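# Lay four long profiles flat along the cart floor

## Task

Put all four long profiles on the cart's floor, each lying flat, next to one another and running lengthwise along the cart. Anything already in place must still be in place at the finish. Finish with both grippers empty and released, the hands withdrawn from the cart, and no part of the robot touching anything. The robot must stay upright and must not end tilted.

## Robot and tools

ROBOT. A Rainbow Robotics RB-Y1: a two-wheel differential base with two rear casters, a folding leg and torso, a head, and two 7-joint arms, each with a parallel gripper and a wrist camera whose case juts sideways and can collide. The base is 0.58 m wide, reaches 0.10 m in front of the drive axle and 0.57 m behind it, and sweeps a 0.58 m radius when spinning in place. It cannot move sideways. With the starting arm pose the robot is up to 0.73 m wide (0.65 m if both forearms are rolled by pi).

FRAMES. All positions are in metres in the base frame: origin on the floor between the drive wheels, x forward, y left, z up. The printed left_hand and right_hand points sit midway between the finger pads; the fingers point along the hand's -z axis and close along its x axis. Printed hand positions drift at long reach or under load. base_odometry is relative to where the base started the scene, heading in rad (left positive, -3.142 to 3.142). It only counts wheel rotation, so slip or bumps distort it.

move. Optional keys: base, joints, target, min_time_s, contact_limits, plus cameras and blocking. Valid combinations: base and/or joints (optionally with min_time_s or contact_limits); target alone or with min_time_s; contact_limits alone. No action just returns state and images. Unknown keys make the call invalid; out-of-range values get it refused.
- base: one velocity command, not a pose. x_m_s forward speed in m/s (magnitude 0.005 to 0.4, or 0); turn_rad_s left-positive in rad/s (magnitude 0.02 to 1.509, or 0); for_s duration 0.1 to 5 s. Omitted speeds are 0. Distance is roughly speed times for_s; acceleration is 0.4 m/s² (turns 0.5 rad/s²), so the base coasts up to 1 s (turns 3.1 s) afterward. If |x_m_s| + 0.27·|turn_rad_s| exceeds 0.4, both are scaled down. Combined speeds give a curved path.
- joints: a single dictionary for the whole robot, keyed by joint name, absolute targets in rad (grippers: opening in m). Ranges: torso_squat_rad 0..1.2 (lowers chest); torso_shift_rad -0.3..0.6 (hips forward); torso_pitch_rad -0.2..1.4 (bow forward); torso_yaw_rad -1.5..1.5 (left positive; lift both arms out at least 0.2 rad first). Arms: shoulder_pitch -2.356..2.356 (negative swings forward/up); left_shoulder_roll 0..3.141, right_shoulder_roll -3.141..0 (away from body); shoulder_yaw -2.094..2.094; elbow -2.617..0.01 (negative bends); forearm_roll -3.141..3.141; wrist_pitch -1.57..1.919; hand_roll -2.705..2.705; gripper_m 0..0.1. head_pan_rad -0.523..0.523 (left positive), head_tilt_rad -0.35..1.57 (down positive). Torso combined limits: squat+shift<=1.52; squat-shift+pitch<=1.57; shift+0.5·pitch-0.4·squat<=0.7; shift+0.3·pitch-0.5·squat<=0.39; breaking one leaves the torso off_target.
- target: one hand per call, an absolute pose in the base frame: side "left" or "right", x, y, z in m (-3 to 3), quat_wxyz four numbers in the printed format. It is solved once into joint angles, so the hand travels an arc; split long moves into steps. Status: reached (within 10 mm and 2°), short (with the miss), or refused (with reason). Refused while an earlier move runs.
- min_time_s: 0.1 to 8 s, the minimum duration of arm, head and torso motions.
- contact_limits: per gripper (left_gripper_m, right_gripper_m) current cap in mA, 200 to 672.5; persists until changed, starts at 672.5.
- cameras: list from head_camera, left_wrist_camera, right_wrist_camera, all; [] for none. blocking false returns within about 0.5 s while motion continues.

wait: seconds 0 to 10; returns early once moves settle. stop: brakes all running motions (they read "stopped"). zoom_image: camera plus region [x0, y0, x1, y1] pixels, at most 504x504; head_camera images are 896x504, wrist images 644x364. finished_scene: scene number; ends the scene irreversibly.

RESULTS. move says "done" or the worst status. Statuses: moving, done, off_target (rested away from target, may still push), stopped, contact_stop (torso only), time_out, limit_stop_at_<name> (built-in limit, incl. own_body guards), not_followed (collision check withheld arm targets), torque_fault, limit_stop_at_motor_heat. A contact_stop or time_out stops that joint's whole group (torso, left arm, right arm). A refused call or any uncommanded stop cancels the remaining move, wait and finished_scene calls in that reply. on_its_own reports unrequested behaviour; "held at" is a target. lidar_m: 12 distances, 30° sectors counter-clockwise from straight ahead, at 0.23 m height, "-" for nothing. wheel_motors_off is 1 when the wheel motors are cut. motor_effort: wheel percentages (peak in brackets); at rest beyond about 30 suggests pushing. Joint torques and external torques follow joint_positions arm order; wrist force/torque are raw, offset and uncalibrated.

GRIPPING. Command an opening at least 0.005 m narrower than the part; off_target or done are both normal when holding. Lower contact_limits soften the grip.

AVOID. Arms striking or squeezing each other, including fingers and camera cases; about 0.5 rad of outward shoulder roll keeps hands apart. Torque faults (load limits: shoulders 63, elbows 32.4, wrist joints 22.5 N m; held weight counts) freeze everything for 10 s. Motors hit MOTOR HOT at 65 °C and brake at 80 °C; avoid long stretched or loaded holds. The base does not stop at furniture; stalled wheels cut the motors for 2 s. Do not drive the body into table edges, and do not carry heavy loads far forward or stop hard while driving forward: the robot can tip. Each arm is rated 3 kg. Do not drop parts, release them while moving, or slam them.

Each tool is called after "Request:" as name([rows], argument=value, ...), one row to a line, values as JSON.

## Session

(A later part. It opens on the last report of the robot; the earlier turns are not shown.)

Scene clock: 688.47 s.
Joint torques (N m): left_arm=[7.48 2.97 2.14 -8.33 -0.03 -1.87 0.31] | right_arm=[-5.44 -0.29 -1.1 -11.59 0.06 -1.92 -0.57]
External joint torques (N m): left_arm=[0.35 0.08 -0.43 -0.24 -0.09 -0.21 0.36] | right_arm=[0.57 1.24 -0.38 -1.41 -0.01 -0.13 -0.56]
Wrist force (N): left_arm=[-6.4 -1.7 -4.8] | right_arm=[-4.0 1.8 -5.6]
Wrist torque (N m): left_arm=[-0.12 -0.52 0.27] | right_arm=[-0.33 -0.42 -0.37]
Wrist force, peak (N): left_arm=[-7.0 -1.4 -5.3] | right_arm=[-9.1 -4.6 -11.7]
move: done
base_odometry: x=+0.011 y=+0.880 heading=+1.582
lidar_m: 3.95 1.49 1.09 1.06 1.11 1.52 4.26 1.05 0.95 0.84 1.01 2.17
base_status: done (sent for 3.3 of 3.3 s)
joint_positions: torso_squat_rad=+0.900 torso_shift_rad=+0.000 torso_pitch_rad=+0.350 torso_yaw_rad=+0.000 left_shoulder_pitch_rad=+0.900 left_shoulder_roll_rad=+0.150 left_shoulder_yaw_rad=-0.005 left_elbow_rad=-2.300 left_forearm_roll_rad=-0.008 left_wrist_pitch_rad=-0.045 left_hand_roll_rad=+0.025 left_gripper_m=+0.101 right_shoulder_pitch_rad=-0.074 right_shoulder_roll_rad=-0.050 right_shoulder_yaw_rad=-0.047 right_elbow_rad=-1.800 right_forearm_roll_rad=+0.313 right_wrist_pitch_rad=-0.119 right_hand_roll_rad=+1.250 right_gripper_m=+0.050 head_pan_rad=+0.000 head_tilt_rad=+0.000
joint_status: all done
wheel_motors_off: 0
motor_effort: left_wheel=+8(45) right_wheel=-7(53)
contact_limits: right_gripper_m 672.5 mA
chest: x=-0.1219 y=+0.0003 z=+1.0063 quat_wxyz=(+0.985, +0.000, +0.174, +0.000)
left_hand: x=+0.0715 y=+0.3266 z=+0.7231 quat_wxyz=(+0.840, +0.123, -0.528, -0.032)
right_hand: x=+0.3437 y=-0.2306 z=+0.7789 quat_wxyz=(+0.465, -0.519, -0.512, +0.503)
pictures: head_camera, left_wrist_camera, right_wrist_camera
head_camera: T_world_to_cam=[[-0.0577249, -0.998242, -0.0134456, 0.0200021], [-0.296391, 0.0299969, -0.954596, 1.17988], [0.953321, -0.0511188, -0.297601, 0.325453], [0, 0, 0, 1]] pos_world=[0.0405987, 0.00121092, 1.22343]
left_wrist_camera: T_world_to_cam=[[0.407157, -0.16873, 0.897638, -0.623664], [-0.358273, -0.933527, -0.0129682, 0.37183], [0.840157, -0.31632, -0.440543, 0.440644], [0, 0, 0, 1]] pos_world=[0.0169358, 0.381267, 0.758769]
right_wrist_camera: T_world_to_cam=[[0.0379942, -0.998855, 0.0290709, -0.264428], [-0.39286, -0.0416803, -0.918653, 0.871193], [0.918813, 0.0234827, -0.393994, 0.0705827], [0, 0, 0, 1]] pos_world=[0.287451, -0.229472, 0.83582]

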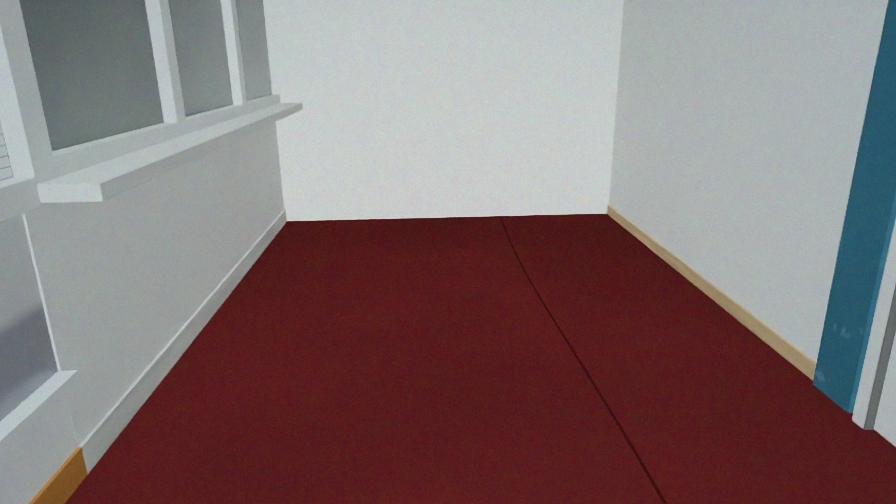

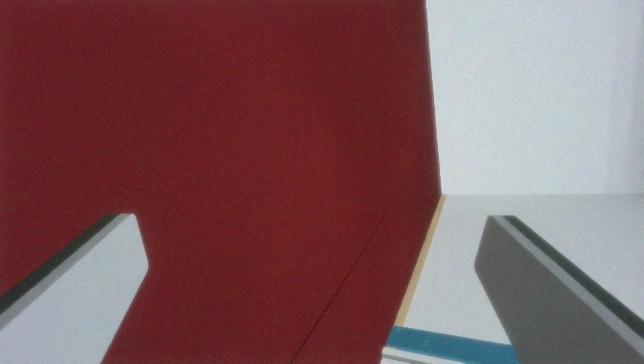

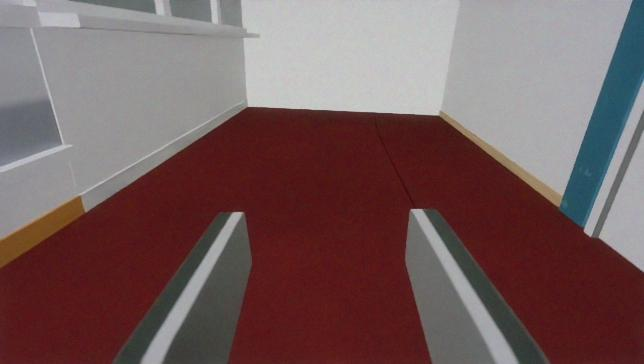

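Request:
move(base={"turn_rad_s": -0.6, "for_s": 2.633}, joints={"head_pan_rad": 0.0, "head_tilt_rad": 0.6}, cameras=["head_camera"])

Request:
move(base={"x_m_s": 0.25, "for_s": 1.58}, joints={"torso_squat_rad": 1.19}, cameras=["head_camera", "right_wrist_camera"])

Scene clock: 697.50 s.
Joint torques (N m): left_arm=[7.16 3.29 1.72 -8.14 -0.04 -1.84 0.16] | right_arm=[-6.14 -0.01 -1.14 -11.52 -0.01 -1.94 -0.33]
External joint torques (N m): left_arm=[0.03 0.41 -0.84 -0.05 -0.1 -0.18 0.2] | right_arm=[-0.12 1.53 -0.43 -1.34 -0.09 -0.14 -0.32]
Wrist force (N): left_arm=[-6.8 -1.6 -4.9] | right_arm=[-4.2 1.9 -5.6]
Wrist torque (N m): left_arm=[-0.13 -0.57 0.25] | right_arm=[-0.35 -0.44 -0.37]
Wrist force, peak (N): left_arm=[-7.1 -1.6 -5.0] | right_arm=[-4.4 2.0 -5.8]
move: done
base_odometry: x=+0.011 y=+0.880 heading=+0.003
lidar_m: 0.85 1.00 2.15 4.17 1.51 1.11 1.04 1.09 1.49 4.08 1.06 0.95
base_status: done (sent for 2.63 of 2.63 s)
joint_positions: torso_squat_rad=+0.900 torso_shift_rad=+0.000 torso_pitch_rad=+0.350 torso_yaw_rad=+0.000 left_shoulder_pitch_rad=+0.900 left_shoulder_roll_rad=+0.150 left_shoulder_yaw_rad=-0.005 left_elbow_rad=-2.300 left_forearm_roll_rad=-0.008 left_wrist_pitch_rad=-0.045 left_hand_roll_rad=+0.025 left_gripper_m=+0.101 right_shoulder_pitch_rad=-0.074 right_shoulder_roll_rad=-0.050 right_shoulder_yaw_rad=-0.047 right_elbow_rad=-1.800 right_forearm_roll_rad=+0.313 right_wrist_pitch_rad=-0.119 right_hand_roll_rad=+1.250 right_gripper_m=+0.050 head_pan_rad=+0.000 head_tilt_rad=+0.600
joint_status: all done
wheel_motors_off: 0
motor_effort: left_wheel=+17(37) right_wheel=+3(45)
contact_limits: right_gripper_m 672.5 mA
chest: x=-0.1219 y=+0.0003 z=+1.0063 quat_wxyz=(+0.985, +0.000, +0.174, +0.000)
left_hand: x=+0.0714 y=+0.3266 z=+0.7231 quat_wxyz=(+0.840, +0.123, -0.528, -0.032)
right_hand: x=+0.3437 y=-0.2306 z=+0.7789 quat_wxyz=(+0.465, -0.519, -0.512, +0.503)
head_camera: T_world_to_cam=[[-0.0555534, -0.998219, 0.0217509, -0.0216607], [-0.78358, 0.0300864, -0.620562, 0.767644], [0.618802, -0.0515179, -0.783856, 0.891526], [0, 0, 0, 1]] pos_world=[0.0486293, 0.00121181, 1.17567]

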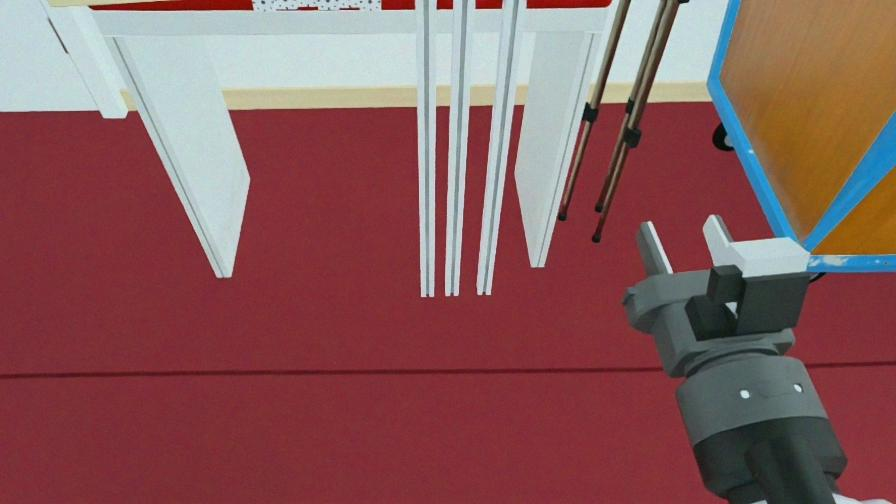

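Scene clock: 700.23 s.
Joint torques (N m): left_arm=[7.43 3.23 1.64 -8.24 0.05 -1.91 -0.1] | right_arm=[-6.01 -0.92 -0.96 -11.57 0.09 -2.07 -0.37]
External joint torques (N m): left_arm=[0.29 0.34 -0.92 -0.15 -0.01 -0.25 -0.05] | right_arm=[0 0.62 -0.24 -1.39 0.02 -0.28 -0.36]
Wrist force (N): left_arm=[-6.5 -1.8 -5.1] | right_arm=[-3.9 1.8 -5.7]
Wrist torque (N m): left_arm=[-0.15 -0.58 0.29] | right_arm=[-0.35 -0.40 -0.38]
Wrist force, peak (N): left_arm=[-7.2 -1.7 -5.3] | right_arm=[-4.0 2.0 -6.1]
move: done
base_odometry: x=+0.402 y=+0.881 heading=+0.002
lidar_m: 0.45 0.67 1.61 4.39 2.07 1.52 1.44 1.50 2.04 1.31 0.82 0.48
base_status: done (sent for 1.57 of 1.57 s)
joint_positions: torso_squat_rad=+1.190 torso_shift_rad=+0.000 torso_pitch_rad=+0.350 torso_yaw_rad=+0.000 left_shoulder_pitch_rad=+0.900 left_shoulder_roll_rad=+0.150 left_shoulder_yaw_rad=-0.005 left_elbow_rad=-2.300 left_forearm_roll_rad=-0.008 left_wrist_pitch_rad=-0.045 left_hand_roll_rad=+0.025 left_gripper_m=+0.101 right_shoulder_pitch_rad=-0.074 right_shoulder_roll_rad=-0.050 right_shoulder_yaw_rad=-0.047 right_elbow_rad=-1.800 right_forearm_roll_rad=+0.313 right_wrist_pitch_rad=-0.119 right_hand_roll_rad=+1.250 right_gripper_m=+0.050 head_pan_rad=+0.000 head_tilt_rad=+0.600
joint_status: all done
wheel_motors_off: 0
motor_effort: left_wheel=-11(51) right_wheel=+8(45)
contact_limits: right_gripper_m 672.5 mA
chest: x=-0.1219 y=+0.0003 z=+0.8313 quat_wxyz=(+0.985, +0.000, +0.174, +0.000)
left_hand: x=+0.0714 y=+0.3266 z=+0.5482 quat_wxyz=(+0.840, +0.123, -0.528, -0.032)
right_hand: x=+0.3436 y=-0.2307 z=+0.6039 quat_wxyz=(+0.465, -0.519, -0.512, +0.503)
head_camera: T_world_to_cam=[[-0.0555534, -0.998219, 0.0217509, -0.0178564], [-0.78358, 0.0300864, -0.620562, 0.659107], [0.618802, -0.0515179, -0.783856, 0.754429], [0, 0, 0, 1]] pos_world=[0.0486293, 0.00121181, 1.00077]
right_wrist_camera: T_world_to_cam=[[0.037901, -0.998858, 0.0291068, -0.259335], [-0.392864, -0.0416766, -0.918652, 0.71039], [0.918815, 0.0233828, -0.393995, 0.00170263], [0, 0, 0, 1]] pos_world=[0.287351, -0.229472, 0.66082]

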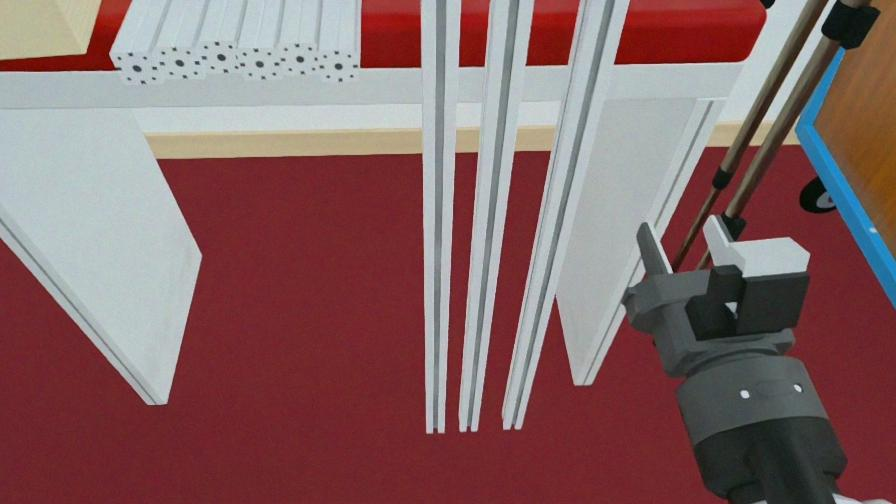

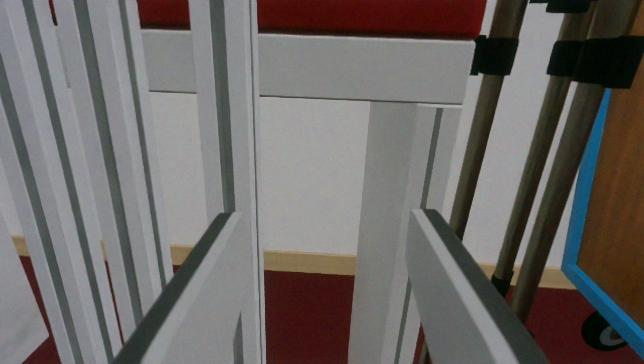

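Request:
move(target={"side": "right", "x": 0.37, "y": -0.16, "z": 0.55, "quat_wxyz": [0.5123, -0.4873, -0.4873, 0.5123]}, min_time_s=1.5, cameras=["right_wrist_camera"])

Scene clock: 712.23 s.
Joint torques (N m): left_arm=[7.99 3.48 2.59 -8.36 -0.13 -1.84 0.05] | right_arm=[-8.38 2.61 0.38 -11.09 1.06 -1.28 -0.43]
External joint torques (N m): left_arm=[0.85 0.6 0.02 -0.27 -0.19 -0.19 0.09] | right_arm=[-0.01 1.56 0.06 -1.18 0.56 -0.3 -0.43]
Wrist force (N): left_arm=[-6.9 -1.7 -5.0] | right_arm=[-4.3 1.5 -6.5]
Wrist torque (N m): left_arm=[-0.17 -0.60 0.29] | right_arm=[-0.32 -0.43 -0.38]
Wrist force, peak (N): left_arm=[-7.2 -1.6 -5.6] | right_arm=[-4.5 1.6 -6.4]
move: done
base_odometry: x=+0.402 y=+0.881 heading=+0.002
lidar_m: 0.45 0.67 1.60 4.39 2.08 1.51 1.44 1.50 2.04 1.31 0.82 0.49
base_status: not commanded
joint_positions: torso_squat_rad=+1.190 torso_shift_rad=+0.000 torso_pitch_rad=+0.350 torso_yaw_rad=+0.000 left_shoulder_pitch_rad=+0.900 left_shoulder_roll_rad=+0.150 left_shoulder_yaw_rad=-0.005 left_elbow_rad=-2.300 left_forearm_roll_rad=-0.008 left_wrist_pitch_rad=-0.045 left_hand_roll_rad=+0.025 left_gripper_m=+0.101 right_shoulder_pitch_rad=-0.221 right_shoulder_roll_rad=+0.000 right_shoulder_yaw_rad=+0.122 right_elbow_rad=-1.556 right_forearm_roll_rad=-1.021 right_wrist_pitch_rad=-0.223 right_hand_roll_rad=+2.607 right_gripper_m=+0.050 head_pan_rad=+0.000 head_tilt_rad=+0.600
joint_status: all done
wheel_motors_off: 0
motor_effort: left_wheel=-10(12) right_wheel=+9(11)
contact_limits: right_gripper_m 672.5 mA
chest: x=-0.1219 y=+0.0003 z=+0.8313 quat_wxyz=(+0.985, +0.000, +0.174, +0.000)
left_hand: x=+0.0714 y=+0.3266 z=+0.5482 quat_wxyz=(+0.840, +0.123, -0.528, -0.032)
right_hand: x=+0.3700 y=-0.1601 z=+0.5498 quat_wxyz=(+0.509, -0.488, -0.491, +0.512)
right_hand_status: reached (checked arc, planned for 1.5 s): 0 mm and 0.6 deg off.
right_wrist_camera: T_world_to_cam=[[0.0118338, -0.999752, -0.0188489, -0.15235], [-0.48712, 0.0106983, -0.873269, 0.692213], [0.873255, 0.0195157, -0.486873, 0.0217854], [0, 0, 0, 1]] pos_world=[0.31997, -0.160143, 0.612224]

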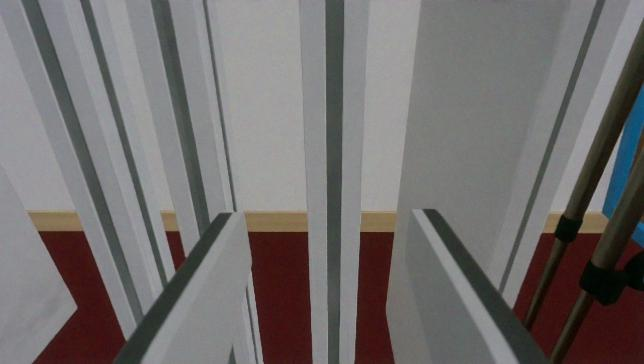

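Request:
move(target={"side": "right", "x": 0.42, "y": -0.162, "z": 0.55, "quat_wxyz": [0.5123, -0.4873, -0.4873, 0.5123]}, min_time_s=0.8, cameras=["right_wrist_camera"])

Scene clock: 722.70 s.
Joint torques (N m): left_arm=[7.9 3.27 2.36 -7.85 -0.11 -1.82 0.09] | right_arm=[-10.87 -1.13 0.09 -10.87 0.49 -0.93 -0.04]
External joint torques (N m): left_arm=[0.77 0.38 -0.2 0.24 -0.17 -0.16 0.13] | right_arm=[0.63 -1.23 -0.02 -0.96 -0.01 0.02 -0.04]
Wrist force (N): left_arm=[-6.7 -1.7 -5.0] | right_arm=[-4.4 1.3 -6.9]
Wrist torque (N m): left_arm=[-0.15 -0.61 0.28] | right_arm=[-0.31 -0.45 -0.37]
Wrist force, peak (N): left_arm=[-7.2 -1.6 -5.2] | right_arm=[-4.7 1.7 -7.0]
move: done
base_odometry: x=+0.402 y=+0.881 heading=+0.002
lidar_m: 0.45 0.67 1.62 4.40 2.07 1.51 1.43 1.49 2.04 1.31 0.82 0.48
base_status: not commanded
joint_positions: torso_squat_rad=+1.190 torso_shift_rad=+0.000 torso_pitch_rad=+0.350 torso_yaw_rad=+0.000 left_shoulder_pitch_rad=+0.900 left_shoulder_roll_rad=+0.150 left_shoulder_yaw_rad=-0.005 left_elbow_rad=-2.300 left_forearm_roll_rad=-0.008 left_wrist_pitch_rad=-0.045 left_hand_roll_rad=+0.025 left_gripper_m=+0.101 right_shoulder_pitch_rad=-0.412 right_shoulder_roll_rad=-0.012 right_shoulder_yaw_rad=+0.054 right_elbow_rad=-1.375 right_forearm_roll_rad=-1.071 right_wrist_pitch_rad=-0.220 right_hand_roll_rad=+2.629 right_gripper_m=+0.050 head_pan_rad=+0.000 head_tilt_rad=+0.600
joint_status: all done
wheel_motors_off: 0
motor_effort: left_wheel=-11(11) right_wheel=+8(10)
contact_limits: right_gripper_m 672.5 mA
chest: x=-0.1219 y=+0.0003 z=+0.8313 quat_wxyz=(+0.985, +0.000, +0.174, +0.000)
left_hand: x=+0.0714 y=+0.3266 z=+0.5482 quat_wxyz=(+0.840, +0.123, -0.528, -0.032)
right_hand: x=+0.4200 y=-0.1618 z=+0.5501 quat_wxyz=(+0.512, -0.487, -0.487, +0.512)
right_hand_status: reached (checked arc, planned for 0.8 s): 0 mm and 0.0 deg off.
right_wrist_camera: T_world_to_cam=[[0.00578664, -0.999811, -0.0185549, -0.152399], [-0.494362, 0.0132689, -0.869155, 0.717994], [0.869237, 0.0142023, -0.494192, -0.0168289], [0, 0, 0, 1]] pos_world=[0.370459, -0.161658, 0.612903]

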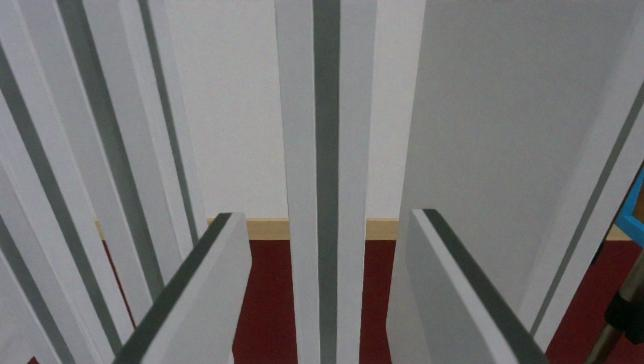

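Request:
move(target={"side": "right", "x": 0.468, "y": -0.1618, "z": 0.548, "quat_wxyz": [0.5123, -0.4873, -0.4873, 0.5123]}, min_time_s=0.8, cameras=["right_wrist_camera"])

Request:
zoom_image(camera="right_wrist_camera", region=[200, 150, 450, 330])

Scene clock: 729.80 s.
Joint torques (N m): left_arm=[7.73 3.38 1.88 -8.02 -0.27 -1.52 0.27] | right_arm=[-14.39 -2.64 -0.13 -10.59 0.96 -1.32 -0.34]
External joint torques (N m): left_arm=[0.6 0.49 -0.69 0.07 -0.33 0.14 0.32] | right_arm=[0.3 -0.96 0.52 -0.93 0.38 -0.19 -0.33]
Wrist force (N): left_arm=[-6.8 -1.5 -5.1] | right_arm=[-4.4 1.9 -6.5]
Wrist torque (N m): left_arm=[-0.18 -0.60 0.29] | right_arm=[-0.40 -0.43 -0.35]
Wrist force, peak (N): left_arm=[-7.5 -1.6 -5.2] | right_arm=[-4.5 1.9 -6.9]
move: done
base_odometry: x=+0.402 y=+0.881 heading=+0.002
lidar_m: 0.45 0.67 1.60 4.40 2.08 1.51 1.43 1.49 2.03 1.31 0.81 0.48
base_status: not commanded
joint_positions: torso_squat_rad=+1.190 torso_shift_rad=+0.000 torso_pitch_rad=+0.350 torso_yaw_rad=+0.000 left_shoulder_pitch_rad=+0.900 left_shoulder_roll_rad=+0.150 left_shoulder_yaw_rad=-0.005 left_elbow_rad=-2.300 left_forearm_roll_rad=-0.008 left_wrist_pitch_rad=-0.045 left_hand_roll_rad=+0.025 left_gripper_m=+0.101 right_shoulder_pitch_rad=-0.616 right_shoulder_roll_rad=-0.079 right_shoulder_yaw_rad=+0.069 right_elbow_rad=-1.124 right_forearm_roll_rad=-1.064 right_wrist_pitch_rad=-0.289 right_hand_roll_rad=+2.520 right_gripper_m=+0.050 head_pan_rad=+0.000 head_tilt_rad=+0.600
joint_status: all done
wheel_motors_off: 0
motor_effort: left_wheel=-11(11) right_wheel=+6(11)
contact_limits: right_gripper_m 672.5 mA
chest: x=-0.1219 y=+0.0003 z=+0.8313 quat_wxyz=(+0.985, +0.000, +0.174, +0.000)
left_hand: x=+0.0714 y=+0.3266 z=+0.5482 quat_wxyz=(+0.840, +0.123, -0.528, -0.032)
right_hand: x=+0.4679 y=-0.1619 z=+0.5481 quat_wxyz=(+0.513, -0.487, -0.486, +0.513)
right_hand_status: reached (checked arc, planned for 0.8 s): 0 mm and 0.2 deg off.
right_wrist_camera: T_world_to_cam=[[0.00506506, -0.999826, -0.0179435, -0.152787], [-0.496332, 0.0130639, -0.868035, 0.740307], [0.868118, 0.0133026, -0.496179, -0.0579909], [0, 0, 0, 1]] pos_world=[0.418555, -0.161661, 0.611097]

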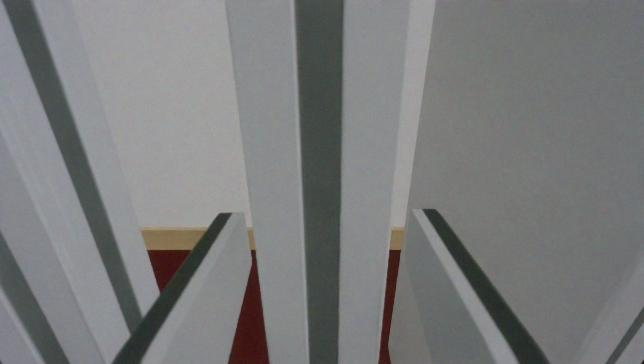

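Scaled by 2.016 (camera's finer frame: 920x520).

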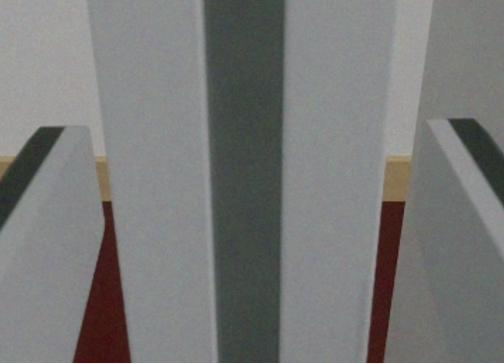

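Request:
move(target={"side": "right", "x": 0.476, "y": -0.1602, "z": 0.548, "quat_wxyz": [0.5123, -0.4873, -0.4873, 0.5123]}, min_time_s=0.5, cameras=["right_wrist_camera"])

Request:
move(joints={"right_gripper_m": 0.012}, cameras=["right_wrist_camera"])

Request:
zoom_image(camera="right_wrist_camera", region=[200, 0, 450, 180])

Request:
zoom_image(camera="right_wrist_camera", region=[200, 180, 450, 364])

Scene clock: 737.23 s.
Joint torques (N m): left_arm=[7.18 2.97 2.69 -8.11 -0.13 -1.75 0.31] | right_arm=[-15.93 -3.5 0.72 -10.54 1.07 -1.51 -0.37]
External joint torques (N m): left_arm=[0.04 0.09 0.12 -0.02 -0.19 -0.09 0.36] | right_arm=[-0.71 -1.57 1.46 -0.95 0.47 -0.35 -0.36]
Wrist force (N): left_arm=[-6.9 -1.7 -5.1] | right_arm=[-4.2 1.8 -6.5]
Wrist torque (N m): left_arm=[-0.17 -0.62 0.29] | right_arm=[-0.40 -0.41 -0.35]
Wrist force, peak (N): left_arm=[-7.3 -1.5 -5.2] | right_arm=[-4.4 1.9 -6.8]
move: done
base_odometry: x=+0.402 y=+0.881 heading=+0.002
lidar_m: 0.45 0.67 1.59 4.41 2.09 1.51 1.44 1.49 2.05 1.32 0.81 0.48
base_status: not commanded
joint_positions: torso_squat_rad=+1.190 torso_shift_rad=+0.000 torso_pitch_rad=+0.350 torso_yaw_rad=+0.000 left_shoulder_pitch_rad=+0.900 left_shoulder_roll_rad=+0.150 left_shoulder_yaw_rad=-0.005 left_elbow_rad=-2.300 left_forearm_roll_rad=-0.008 left_wrist_pitch_rad=-0.045 left_hand_roll_rad=+0.025 left_gripper_m=+0.101 right_shoulder_pitch_rad=-0.652 right_shoulder_roll_rad=-0.088 right_shoulder_yaw_rad=+0.076 right_elbow_rad=-1.078 right_forearm_roll_rad=-1.061 right_wrist_pitch_rad=-0.304 right_hand_roll_rad=+2.497 right_gripper_m=+0.050 head_pan_rad=+0.000 head_tilt_rad=+0.600
joint_status: all done
wheel_motors_off: 0
motor_effort: left_wheel=-11(12) right_wheel=+8(10)
contact_limits: right_gripper_m 672.5 mA
chest: x=-0.1219 y=+0.0003 z=+0.8313 quat_wxyz=(+0.985, +0.000, +0.174, +0.000)
left_hand: x=+0.0714 y=+0.3266 z=+0.5482 quat_wxyz=(+0.840, +0.123, -0.528, -0.032)
right_hand: x=+0.4754 y=-0.1604 z=+0.5484 quat_wxyz=(+0.513, -0.487, -0.487, +0.513)
right_hand_status: reached (checked arc, planned for 0.5 s): 1 mm and 0.1 deg off.
right_wrist_camera: T_world_to_cam=[[0.0050557, -0.999822, -0.0181659, -0.151079], [-0.496142, 0.0132645, -0.86814, 0.744286], [0.868227, 0.0134019, -0.495987, -0.0645226], [0, 0, 0, 1]] pos_world=[0.426056, -0.16006, 0.611398]

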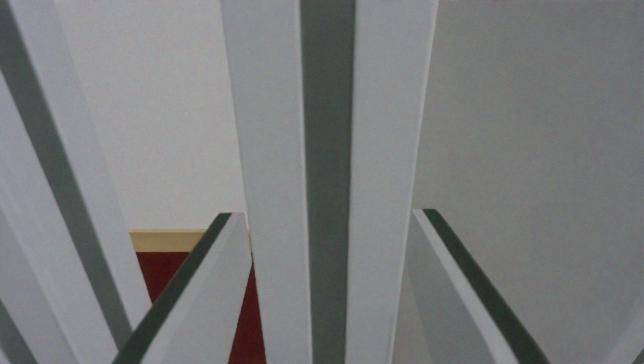

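Scene clock: 738.17 s.
Joint torques (N m): left_arm=[7.79 3.34 1.64 -8.31 0 -1.92 0.15] | right_arm=[-15.49 -3.31 -0.1 -10.76 1.3 -1.35 0.38]
External joint torques (N m): left_arm=[0.66 0.46 -0.92 -0.22 -0.06 -0.26 0.19] | right_arm=[-0.27 -1.39 0.64 -1.16 0.7 -0.19 0.39]
Wrist force (N): left_arm=[-6.6 -1.6 -5.1] | right_arm=[-3.0 1.6 -6.4]
Wrist torque (N m): left_arm=[-0.16 -0.61 0.30] | right_arm=[-0.33 -0.44 -1.11]
Wrist force, peak (N): left_arm=[-7.3 -1.6 -4.8] | right_arm=[-4.6 2.3 -6.3]
move: off_target
base_odometry: x=+0.402 y=+0.881 heading=+0.002
lidar_m: 0.45 0.68 1.61 4.40 2.08 1.51 1.43 1.50 2.04 1.31 0.83 0.47
base_status: not commanded
joint_positions: torso_squat_rad=+1.190 torso_shift_rad=+0.000 torso_pitch_rad=+0.350 torso_yaw_rad=+0.000 left_shoulder_pitch_rad=+0.900 left_shoulder_roll_rad=+0.150 left_shoulder_yaw_rad=-0.005 left_elbow_rad=-2.300 left_forearm_roll_rad=-0.008 left_wrist_pitch_rad=-0.045 left_hand_roll_rad=+0.025 left_gripper_m=+0.101 right_shoulder_pitch_rad=-0.652 right_shoulder_roll_rad=-0.088 right_shoulder_yaw_rad=+0.076 right_elbow_rad=-1.078 right_forearm_roll_rad=-1.061 right_wrist_pitch_rad=-0.304 right_hand_roll_rad=+2.497 right_gripper_m=+0.030 head_pan_rad=+0.000 head_tilt_rad=+0.600
joint_status: right_gripper_m off_target (ended at +0.030, target +0.012)
wheel_motors_off: 0
motor_effort: left_wheel=-11(11) right_wheel=+8(9)
contact_limits: right_gripper_m 672.5 mA
chest: x=-0.1219 y=+0.0003 z=+0.8313 quat_wxyz=(+0.985, +0.000, +0.174, +0.000)
left_hand: x=+0.0714 y=+0.3266 z=+0.5482 quat_wxyz=(+0.840, +0.123, -0.528, -0.032)
right_hand: x=+0.4754 y=-0.1603 z=+0.5484 quat_wxyz=(+0.513, -0.487, -0.487, +0.513)
right_wrist_camera: T_world_to_cam=[[0.00512877, -0.999817, -0.0184389, -0.150942], [-0.496147, 0.0134653, -0.868134, 0.744317], [0.868224, 0.0136009, -0.495987, -0.0644889], [0, 0, 0, 1]] pos_world=[0.426055, -0.16006, 0.611398]

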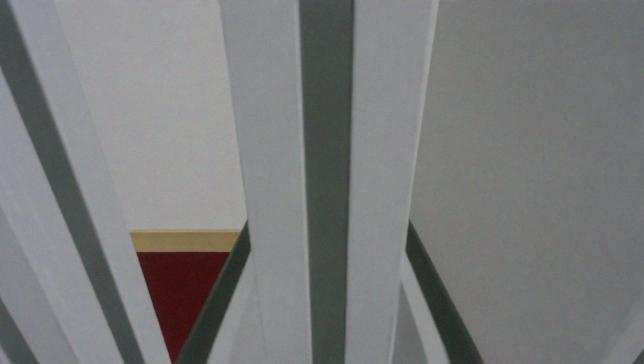

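Scaled by 2.016 (camera's finer frame: 920x520).

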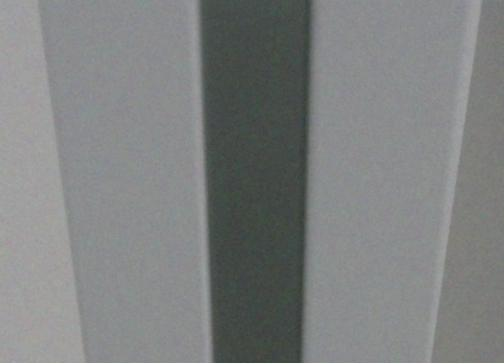

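Scaled by 2.016 (camera's finer frame: 920x520).

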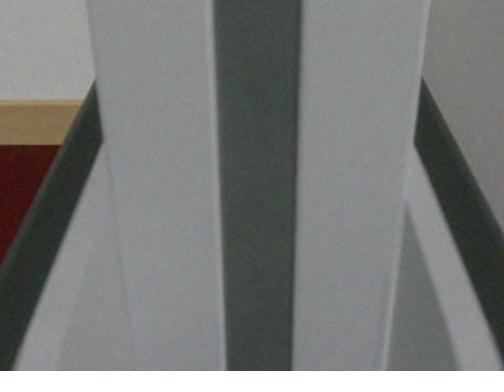

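Request:
move(target={"side": "right", "x": 0.46, "y": -0.161, "z": 0.583, "quat_wxyz": [0.5123, -0.4873, -0.4873, 0.5123]}, min_time_s=1.0, cameras=["right_wrist_camera"])

Request:
move(target={"side": "right", "x": 0.37, "y": -0.19, "z": 0.62, "quat_wxyz": [0.5, -0.5, -0.5, 0.5]}, min_time_s=1.5, cameras=["right_wrist_camera", "head_camera"])

Scene clock: 745.47 s.
Joint torques (N m): left_arm=[8.03 3.35 1.96 -8.14 -0.09 -1.8 0.04] | right_arm=[-18.68 0.45 -0.05 -16.36 0.65 -1.82 -0.09]
External joint torques (N m): left_arm=[0.89 0.46 -0.6 -0.05 -0.15 -0.15 0.08] | right_arm=[-4.86 1.09 -0.4 -6.26 0.27 -1.01 -0.09]
Wrist force (N): left_arm=[-7.1 -1.4 -5.2] | right_arm=[-4.3 10.9 -6.9]
Wrist torque (N m): left_arm=[-0.19 -0.65 0.31] | right_arm=[-0.04 -0.50 -0.38]
Wrist force, peak (N): left_arm=[-7.1 -1.6 -5.3] | right_arm=[-3.9 -15.7 -7.5]
move: done
base_odometry: x=+0.402 y=+0.881 heading=+0.002
lidar_m: 0.45 0.66 1.62 4.40 2.09 1.51 1.43 1.48 2.04 1.31 0.83 0.48
base_status: not commanded
joint_positions: torso_squat_rad=+1.190 torso_shift_rad=+0.000 torso_pitch_rad=+0.350 torso_yaw_rad=+0.000 left_shoulder_pitch_rad=+0.900 left_shoulder_roll_rad=+0.150 left_shoulder_yaw_rad=-0.005 left_elbow_rad=-2.300 left_forearm_roll_rad=-0.008 left_wrist_pitch_rad=-0.045 left_hand_roll_rad=+0.025 left_gripper_m=+0.101 right_shoulder_pitch_rad=-0.545 right_shoulder_roll_rad=+0.000 right_shoulder_yaw_rad=-0.036 right_elbow_rad=-1.320 right_forearm_roll_rad=-1.122 right_wrist_pitch_rad=-0.152 right_hand_roll_rad=+2.705 right_gripper_m=+0.030 head_pan_rad=+0.000 head_tilt_rad=+0.600
joint_status: all done
wheel_motors_off: 0
motor_effort: left_wheel=-11(12) right_wheel=+9(11)
contact_limits: right_gripper_m 672.5 mA
chest: x=-0.1219 y=+0.0003 z=+0.8313 quat_wxyz=(+0.985, +0.000, +0.174, +0.000)
left_hand: x=+0.0714 y=+0.3266 z=+0.5481 quat_wxyz=(+0.840, +0.123, -0.528, -0.032)
right_hand: x=+0.4597 y=-0.1613 z=+0.5814 quat_wxyz=(+0.503, -0.491, -0.498, +0.508)
right_hand_status: reached (checked arc, as near as the solve gets, planned for 1.0 s): 2 mm and 1.7 deg off.
right_wrist_camera: T_world_to_cam=[[0.0182622, -0.99962, -0.0206392, -0.155955], [-0.470292, 0.00962831, -0.882458, 0.760982], [0.882322, 0.0258221, -0.469938, -0.0541419], [0, 0, 0, 1]] pos_world=[0.408503, -0.161824, 0.642872]

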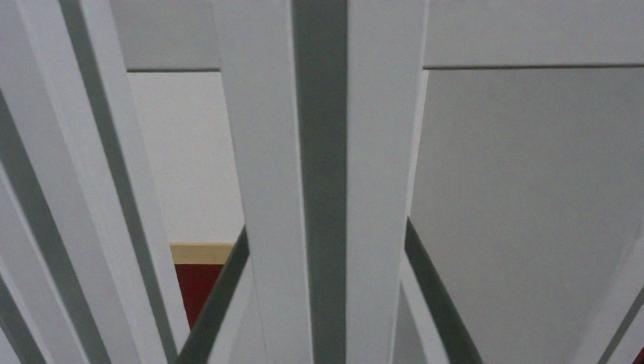

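Scene clock: 747.30 s.
Joint torques (N m): left_arm=[7.64 3.94 2.27 -8.32 0.11 -1.89 -0.04] | right_arm=[-11.71 1.25 0.75 -16.68 0.65 -1.9 0.01]
External joint torques (N m): left_arm=[0.51 1.05 -0.3 -0.23 0.04 -0.23 0] | right_arm=[-3.87 1.18 0.6 -6.38 0.43 -1.09 0.02]
Wrist force (N): left_arm=[-6.7 -1.4 -5.1] | right_arm=[-4.1 10.8 -5.4]
Wrist torque (N m): left_arm=[-0.19 -0.60 0.26] | right_arm=[-0.15 -0.45 -0.34]
Wrist force, peak (N): left_arm=[-7.4 -1.4 -5.1] | right_arm=[-4.2 11.9 -6.9]
move: short
base_odometry: x=+0.402 y=+0.881 heading=+0.002
lidar_m: 0.45 0.67 1.62 4.40 2.08 1.50 1.44 1.49 2.03 1.31 0.82 0.42
base_status: not commanded
joint_positions: torso_squat_rad=+1.190 torso_shift_rad=+0.000 torso_pitch_rad=+0.350 torso_yaw_rad=+0.000 left_shoulder_pitch_rad=+0.900 left_shoulder_roll_rad=+0.150 left_shoulder_yaw_rad=-0.005 left_elbow_rad=-2.300 left_forearm_roll_rad=-0.008 left_wrist_pitch_rad=-0.045 left_hand_roll_rad=+0.025 left_gripper_m=+0.101 right_shoulder_pitch_rad=-0.169 right_shoulder_roll_rad=+0.000 right_shoulder_yaw_rad=+0.022 right_elbow_rad=-1.790 right_forearm_roll_rad=-1.114 right_wrist_pitch_rad=-0.057 right_hand_roll_rad=+2.705 right_gripper_m=+0.030 head_pan_rad=+0.000 head_tilt_rad=+0.600
joint_status: all done
wheel_motors_off: 0
motor_effort: left_wheel=-10(12) right_wheel=+7(12)
contact_limits: right_gripper_m 672.5 mA
chest: x=-0.1219 y=+0.0003 z=+0.8313 quat_wxyz=(+0.985, +0.000, +0.174, +0.000)
left_hand: x=+0.0714 y=+0.3266 z=+0.5481 quat_wxyz=(+0.840, +0.123, -0.528, -0.032)
right_hand: x=+0.3697 y=-0.1903 z=+0.6186 quat_wxyz=(+0.481, -0.507, -0.520, +0.492)
right_hand_status: short (checked arc, as near as the solve gets, planned for 1.5 s): 1 mm and 3.4 deg off. The place is met; only the turn is off.
pictures: head_camera, right_wrist_camera
head_camera: T_world_to_cam=[[-0.0555559, -0.998219, 0.0217531, -0.0178564], [-0.783667, 0.0300942, -0.620452, 0.65894], [0.618692, -0.0515169, -0.783943, 0.754444], [0, 0, 0, 1]] pos_world=[0.0486294, 0.00121182, 1.00067]
right_wrist_camera: T_world_to_cam=[[0.0322372, -0.999309, -0.0185053, -0.188975], [-0.401987, 0.00398792, -0.915637, 0.746029], [0.915078, 0.0369565, -0.401581, -0.00880146], [0, 0, 0, 1]] pos_world=[0.31404, -0.191494, 0.67606]

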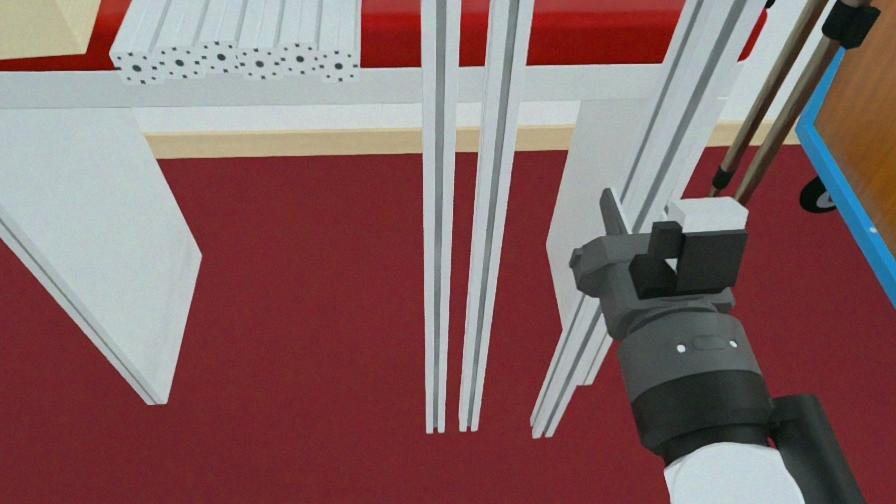

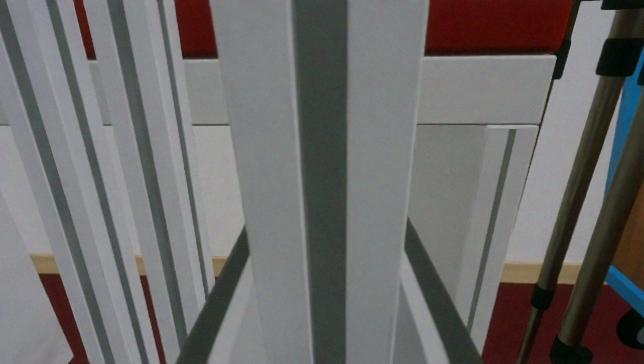

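Request:
move(base={"x_m_s": -0.3, "for_s": 1.37}, joints={"torso_squat_rad": 0.75}, cameras=["head_camera"])

Request:
move(base={"turn_rad_s": -0.6, "for_s": 2.618}, cameras=[])

Request:
move(base={"x_m_s": 0.35, "for_s": 3.237}, cameras=[])

Request:
move(base={"turn_rad_s": 0.6, "for_s": 2.54}, joints={"head_tilt_rad": 0.5}, cameras=["head_camera"])

Scene clock: 758.93 s.
Joint torques (N m): left_arm=[7.58 3.07 1.96 -8.42 0.19 -1.51 0.02] | right_arm=[-12.26 1.05 0.99 -16.52 0.7 -1.6 -0.02]
External joint torques (N m): left_arm=[0.44 0.18 -0.61 -0.33 0.13 0.15 0.07] | right_arm=[-4.42 0.98 0.85 -6.22 0.48 -0.79 -0.02]
Wrist force (N): left_arm=[-6.3 -1.5 -5.4] | right_arm=[-4.7 10.2 -5.4]
Wrist torque (N m): left_arm=[-0.14 -0.49 0.27] | right_arm=[-0.38 -0.50 -0.32]
Wrist force, peak (N): left_arm=[-7.3 -1.2 -5.3] | right_arm=[-4.1 12.0 -6.4]
move: done
base_odometry: x=-0.008 y=+0.880 heading=+0.000
lidar_m: 0.86 1.01 2.17 4.14 1.48 1.08 1.02 1.07 1.46 3.96 1.08 0.96
base_status: done (sent for 1.37 of 1.37 s)
joint_positions: torso_squat_rad=+0.750 torso_shift_rad=+0.000 torso_pitch_rad=+0.350 torso_yaw_rad=+0.000 left_shoulder_pitch_rad=+0.900 left_shoulder_roll_rad=+0.150 left_shoulder_yaw_rad=-0.005 left_elbow_rad=-2.300 left_forearm_roll_rad=-0.008 left_wrist_pitch_rad=-0.045 left_hand_roll_rad=+0.025 left_gripper_m=+0.101 right_shoulder_pitch_rad=-0.169 right_shoulder_roll_rad=+0.000 right_shoulder_yaw_rad=+0.022 right_elbow_rad=-1.790 right_forearm_roll_rad=-1.114 right_wrist_pitch_rad=-0.057 right_hand_roll_rad=+2.705 right_gripper_m=+0.030 head_pan_rad=+0.000 head_tilt_rad=+0.600
joint_status: all done
wheel_motors_off: 0
motor_effort: left_wheel=-14(34) right_wheel=+17(54)
contact_limits: right_gripper_m 672.5 mA
chest: x=-0.1218 y=+0.0003 z=+1.0833 quat_wxyz=(+0.985, +0.000, +0.174, +0.000)
left_hand: x=+0.0714 y=+0.3266 z=+0.8001 quat_wxyz=(+0.840, +0.123, -0.528, -0.032)
right_hand: x=+0.3697 y=-0.1903 z=+0.8706 quat_wxyz=(+0.481, -0.507, -0.520, +0.492)
head_camera: T_world_to_cam=[[-0.0555519, -0.998219, 0.0217605, -0.023342], [-0.783754, 0.0300937, -0.620341, 0.815238], [0.618581, -0.051516, -0.78403, 0.95205], [0, 0, 0, 1]] pos_world=[0.0487294, 0.00121182, 1.25267]

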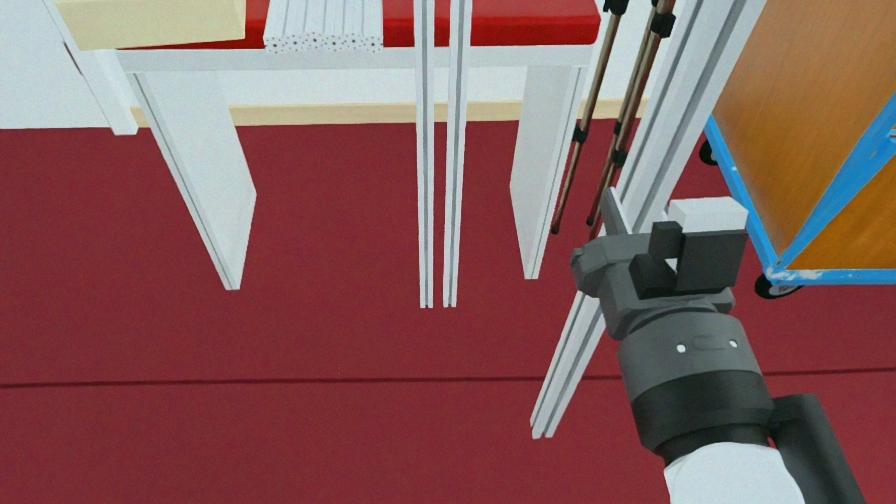

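Scene clock: 763.07 s.
Joint torques (N m): left_arm=[8.04 3.73 1.85 -8.08 -0.11 -1.71 0.26] | right_arm=[-11.99 1.12 0.5 -16.6 0.76 -2.01 -0.09]
External joint torques (N m): left_arm=[0.9 0.85 -0.72 0.01 -0.17 -0.05 0.31] | right_arm=[-4.15 1.05 0.35 -6.3 0.54 -1.2 -0.08]
Wrist force (N): left_arm=[-6.4 -1.7 -5.0] | right_arm=[-4.7 10.4 -5.4]
Wrist torque (N m): left_arm=[-0.12 -0.50 0.27] | right_arm=[-0.26 -0.49 -0.34]
Wrist force, peak (N): left_arm=[-7.0 -1.6 -5.0] | right_arm=[-5.0 10.7 -5.6]
move: done
base_odometry: x=-0.008 y=+0.880 heading=-1.579
lidar_m: 3.80 1.09 0.98 0.88 1.04 2.17 4.23 1.49 1.07 1.02 1.07 1.44
base_status: done (sent for 2.63 of 2.63 s)
joint_positions: torso_squat_rad=+0.750 torso_shift_rad=+0.000 torso_pitch_rad=+0.350 torso_yaw_rad=+0.000 left_shoulder_pitch_rad=+0.900 left_shoulder_roll_rad=+0.150 left_shoulder_yaw_rad=-0.005 left_elbow_rad=-2.300 left_forearm_roll_rad=-0.008 left_wrist_pitch_rad=-0.045 left_hand_roll_rad=+0.025 left_gripper_m=+0.101 right_shoulder_pitch_rad=-0.169 right_shoulder_roll_rad=+0.000 right_shoulder_yaw_rad=+0.022 right_elbow_rad=-1.790 right_forearm_roll_rad=-1.114 right_wrist_pitch_rad=-0.057 right_hand_roll_rad=+2.705 right_gripper_m=+0.030 head_pan_rad=+0.000 head_tilt_rad=+0.600
joint_status: not commanded
wheel_motors_off: 0
motor_effort: left_wheel=+13(53) right_wheel=+6(49)
contact_limits: right_gripper_m 672.5 mA
chest: x=-0.1218 y=+0.0003 z=+1.0833 quat_wxyz=(+0.985, +0.000, +0.174, +0.000)
left_hand: x=+0.0714 y=+0.3266 z=+0.8001 quat_wxyz=(+0.840, +0.123, -0.528, -0.032)
right_hand: x=+0.3697 y=-0.1903 z=+0.8706 quat_wxyz=(+0.481, -0.507, -0.520, +0.492)

Scene clock: 767.60 s.
Joint torques (N m): left_arm=[7.35 3.33 1.68 -8.1 -0.19 -1.75 0.19] | right_arm=[-11.41 1.53 0.32 -16.63 0.78 -1.82 -0.1]
External joint torques (N m): left_arm=[0.22 0.44 -0.88 -0.01 -0.25 -0.09 0.23] | right_arm=[-3.56 1.46 0.17 -6.44 0.56 -1.01 -0.09]
Wrist force (N): left_arm=[-7.0 -1.6 -5.3] | right_arm=[-4.7 10.2 -5.5]
Wrist torque (N m): left_arm=[-0.15 -0.56 0.28] | right_arm=[-0.45 -0.49 -0.34]
Wrist force, peak (N): left_arm=[-7.1 -1.7 -5.2] | right_arm=[-4.8 11.3 -5.7]
move: done
base_odometry: x=-0.017 y=-0.252 heading=-1.579
lidar_m: 3.73 1.06 0.79 0.77 0.81 1.37 4.17 1.46 1.05 1.00 1.05 1.43
base_status: done (sent for 3.23 of 3.23 s)
joint_positions: torso_squat_rad=+0.750 torso_shift_rad=+0.000 torso_pitch_rad=+0.350 torso_yaw_rad=+0.000 left_shoulder_pitch_rad=+0.900 left_shoulder_roll_rad=+0.150 left_shoulder_yaw_rad=-0.005 left_elbow_rad=-2.300 left_forearm_roll_rad=-0.008 left_wrist_pitch_rad=-0.045 left_hand_roll_rad=+0.025 left_gripper_m=+0.101 right_shoulder_pitch_rad=-0.169 right_shoulder_roll_rad=+0.000 right_shoulder_yaw_rad=+0.022 right_elbow_rad=-1.790 right_forearm_roll_rad=-1.114 right_wrist_pitch_rad=-0.057 right_hand_roll_rad=+2.705 right_gripper_m=+0.030 head_pan_rad=+0.000 head_tilt_rad=+0.600
joint_status: not commanded
wheel_motors_off: 0
motor_effort: left_wheel=+2(48) right_wheel=-6(46)
contact_limits: right_gripper_m 672.5 mA
chest: x=-0.1217 y=+0.0003 z=+1.0833 quat_wxyz=(+0.985, +0.000, +0.174, +0.000)
left_hand: x=+0.0715 y=+0.3266 z=+0.8001 quat_wxyz=(+0.840, +0.123, -0.528, -0.032)
right_hand: x=+0.3698 y=-0.1903 z=+0.8705 quat_wxyz=(+0.481, -0.507, -0.520, +0.492)

Scene clock: 771.67 s.
Joint torques (N m): left_arm=[7.87 3.38 2.13 -8.35 -0.31 -1.8 0.08] | right_arm=[-10.9 1.1 0.66 -16.61 0.75 -1.87 -0.08]
External joint torques (N m): left_arm=[0.74 0.49 -0.44 -0.27 -0.37 -0.14 0.13] | right_arm=[-3.05 1.03 0.52 -6.31 0.53 -1.06 -0.07]
Wrist force (N): left_arm=[-6.7 -1.6 -4.6] | right_arm=[-4.5 10.5 -5.3]
Wrist torque (N m): left_arm=[-0.12 -0.54 0.26] | right_arm=[-0.32 -0.48 -0.33]
Wrist force, peak (N): left_arm=[-7.1 -1.4 -5.2] | right_arm=[-5.0 11.0 -5.6]
move: done
base_odometry: x=-0.017 y=-0.252 heading=-0.059
lidar_m: 0.75 0.78 1.27 4.92 1.55 1.09 1.01 1.04 1.35 3.20 1.13 0.80
base_status: done (sent for 2.53 of 2.53 s)
joint_positions: torso_squat_rad=+0.750 torso_shift_rad=+0.000 torso_pitch_rad=+0.350 torso_yaw_rad=+0.000 left_shoulder_pitch_rad=+0.900 left_shoulder_roll_rad=+0.150 left_shoulder_yaw_rad=-0.005 left_elbow_rad=-2.300 left_forearm_roll_rad=-0.008 left_wrist_pitch_rad=-0.045 left_hand_roll_rad=+0.025 left_gripper_m=+0.101 right_shoulder_pitch_rad=-0.169 right_shoulder_roll_rad=+0.000 right_shoulder_yaw_rad=+0.022 right_elbow_rad=-1.790 right_forearm_roll_rad=-1.114 right_wrist_pitch_rad=-0.057 right_hand_roll_rad=+2.705 right_gripper_m=+0.030 head_pan_rad=+0.000 head_tilt_rad=+0.500
joint_status: all done
wheel_motors_off: 0
motor_effort: left_wheel=+3(43) right_wheel=+12(39)
contact_limits: right_gripper_m 672.5 mA
chest: x=-0.1217 y=+0.0003 z=+1.0833 quat_wxyz=(+0.985, +0.000, +0.174, +0.000)
left_hand: x=+0.0715 y=+0.3266 z=+0.8001 quat_wxyz=(+0.840, +0.123, -0.528, -0.032)
right_hand: x=+0.3698 y=-0.1903 z=+0.8705 quat_wxyz=(+0.481, -0.507, -0.520, +0.492)
head_camera: T_world_to_cam=[[-0.0573745, -0.998224, 0.016042, -0.0161748], [-0.717998, 0.0300927, -0.695395, 0.912279], [0.693677, -0.0514161, -0.718449, 0.87153], [0, 0, 0, 1]] pos_world=[0.0495255, 0.00121164, 1.2608]

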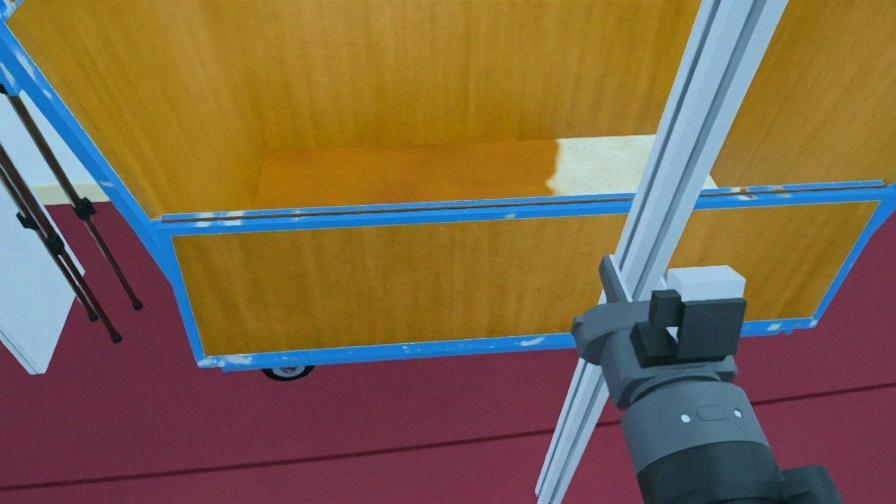

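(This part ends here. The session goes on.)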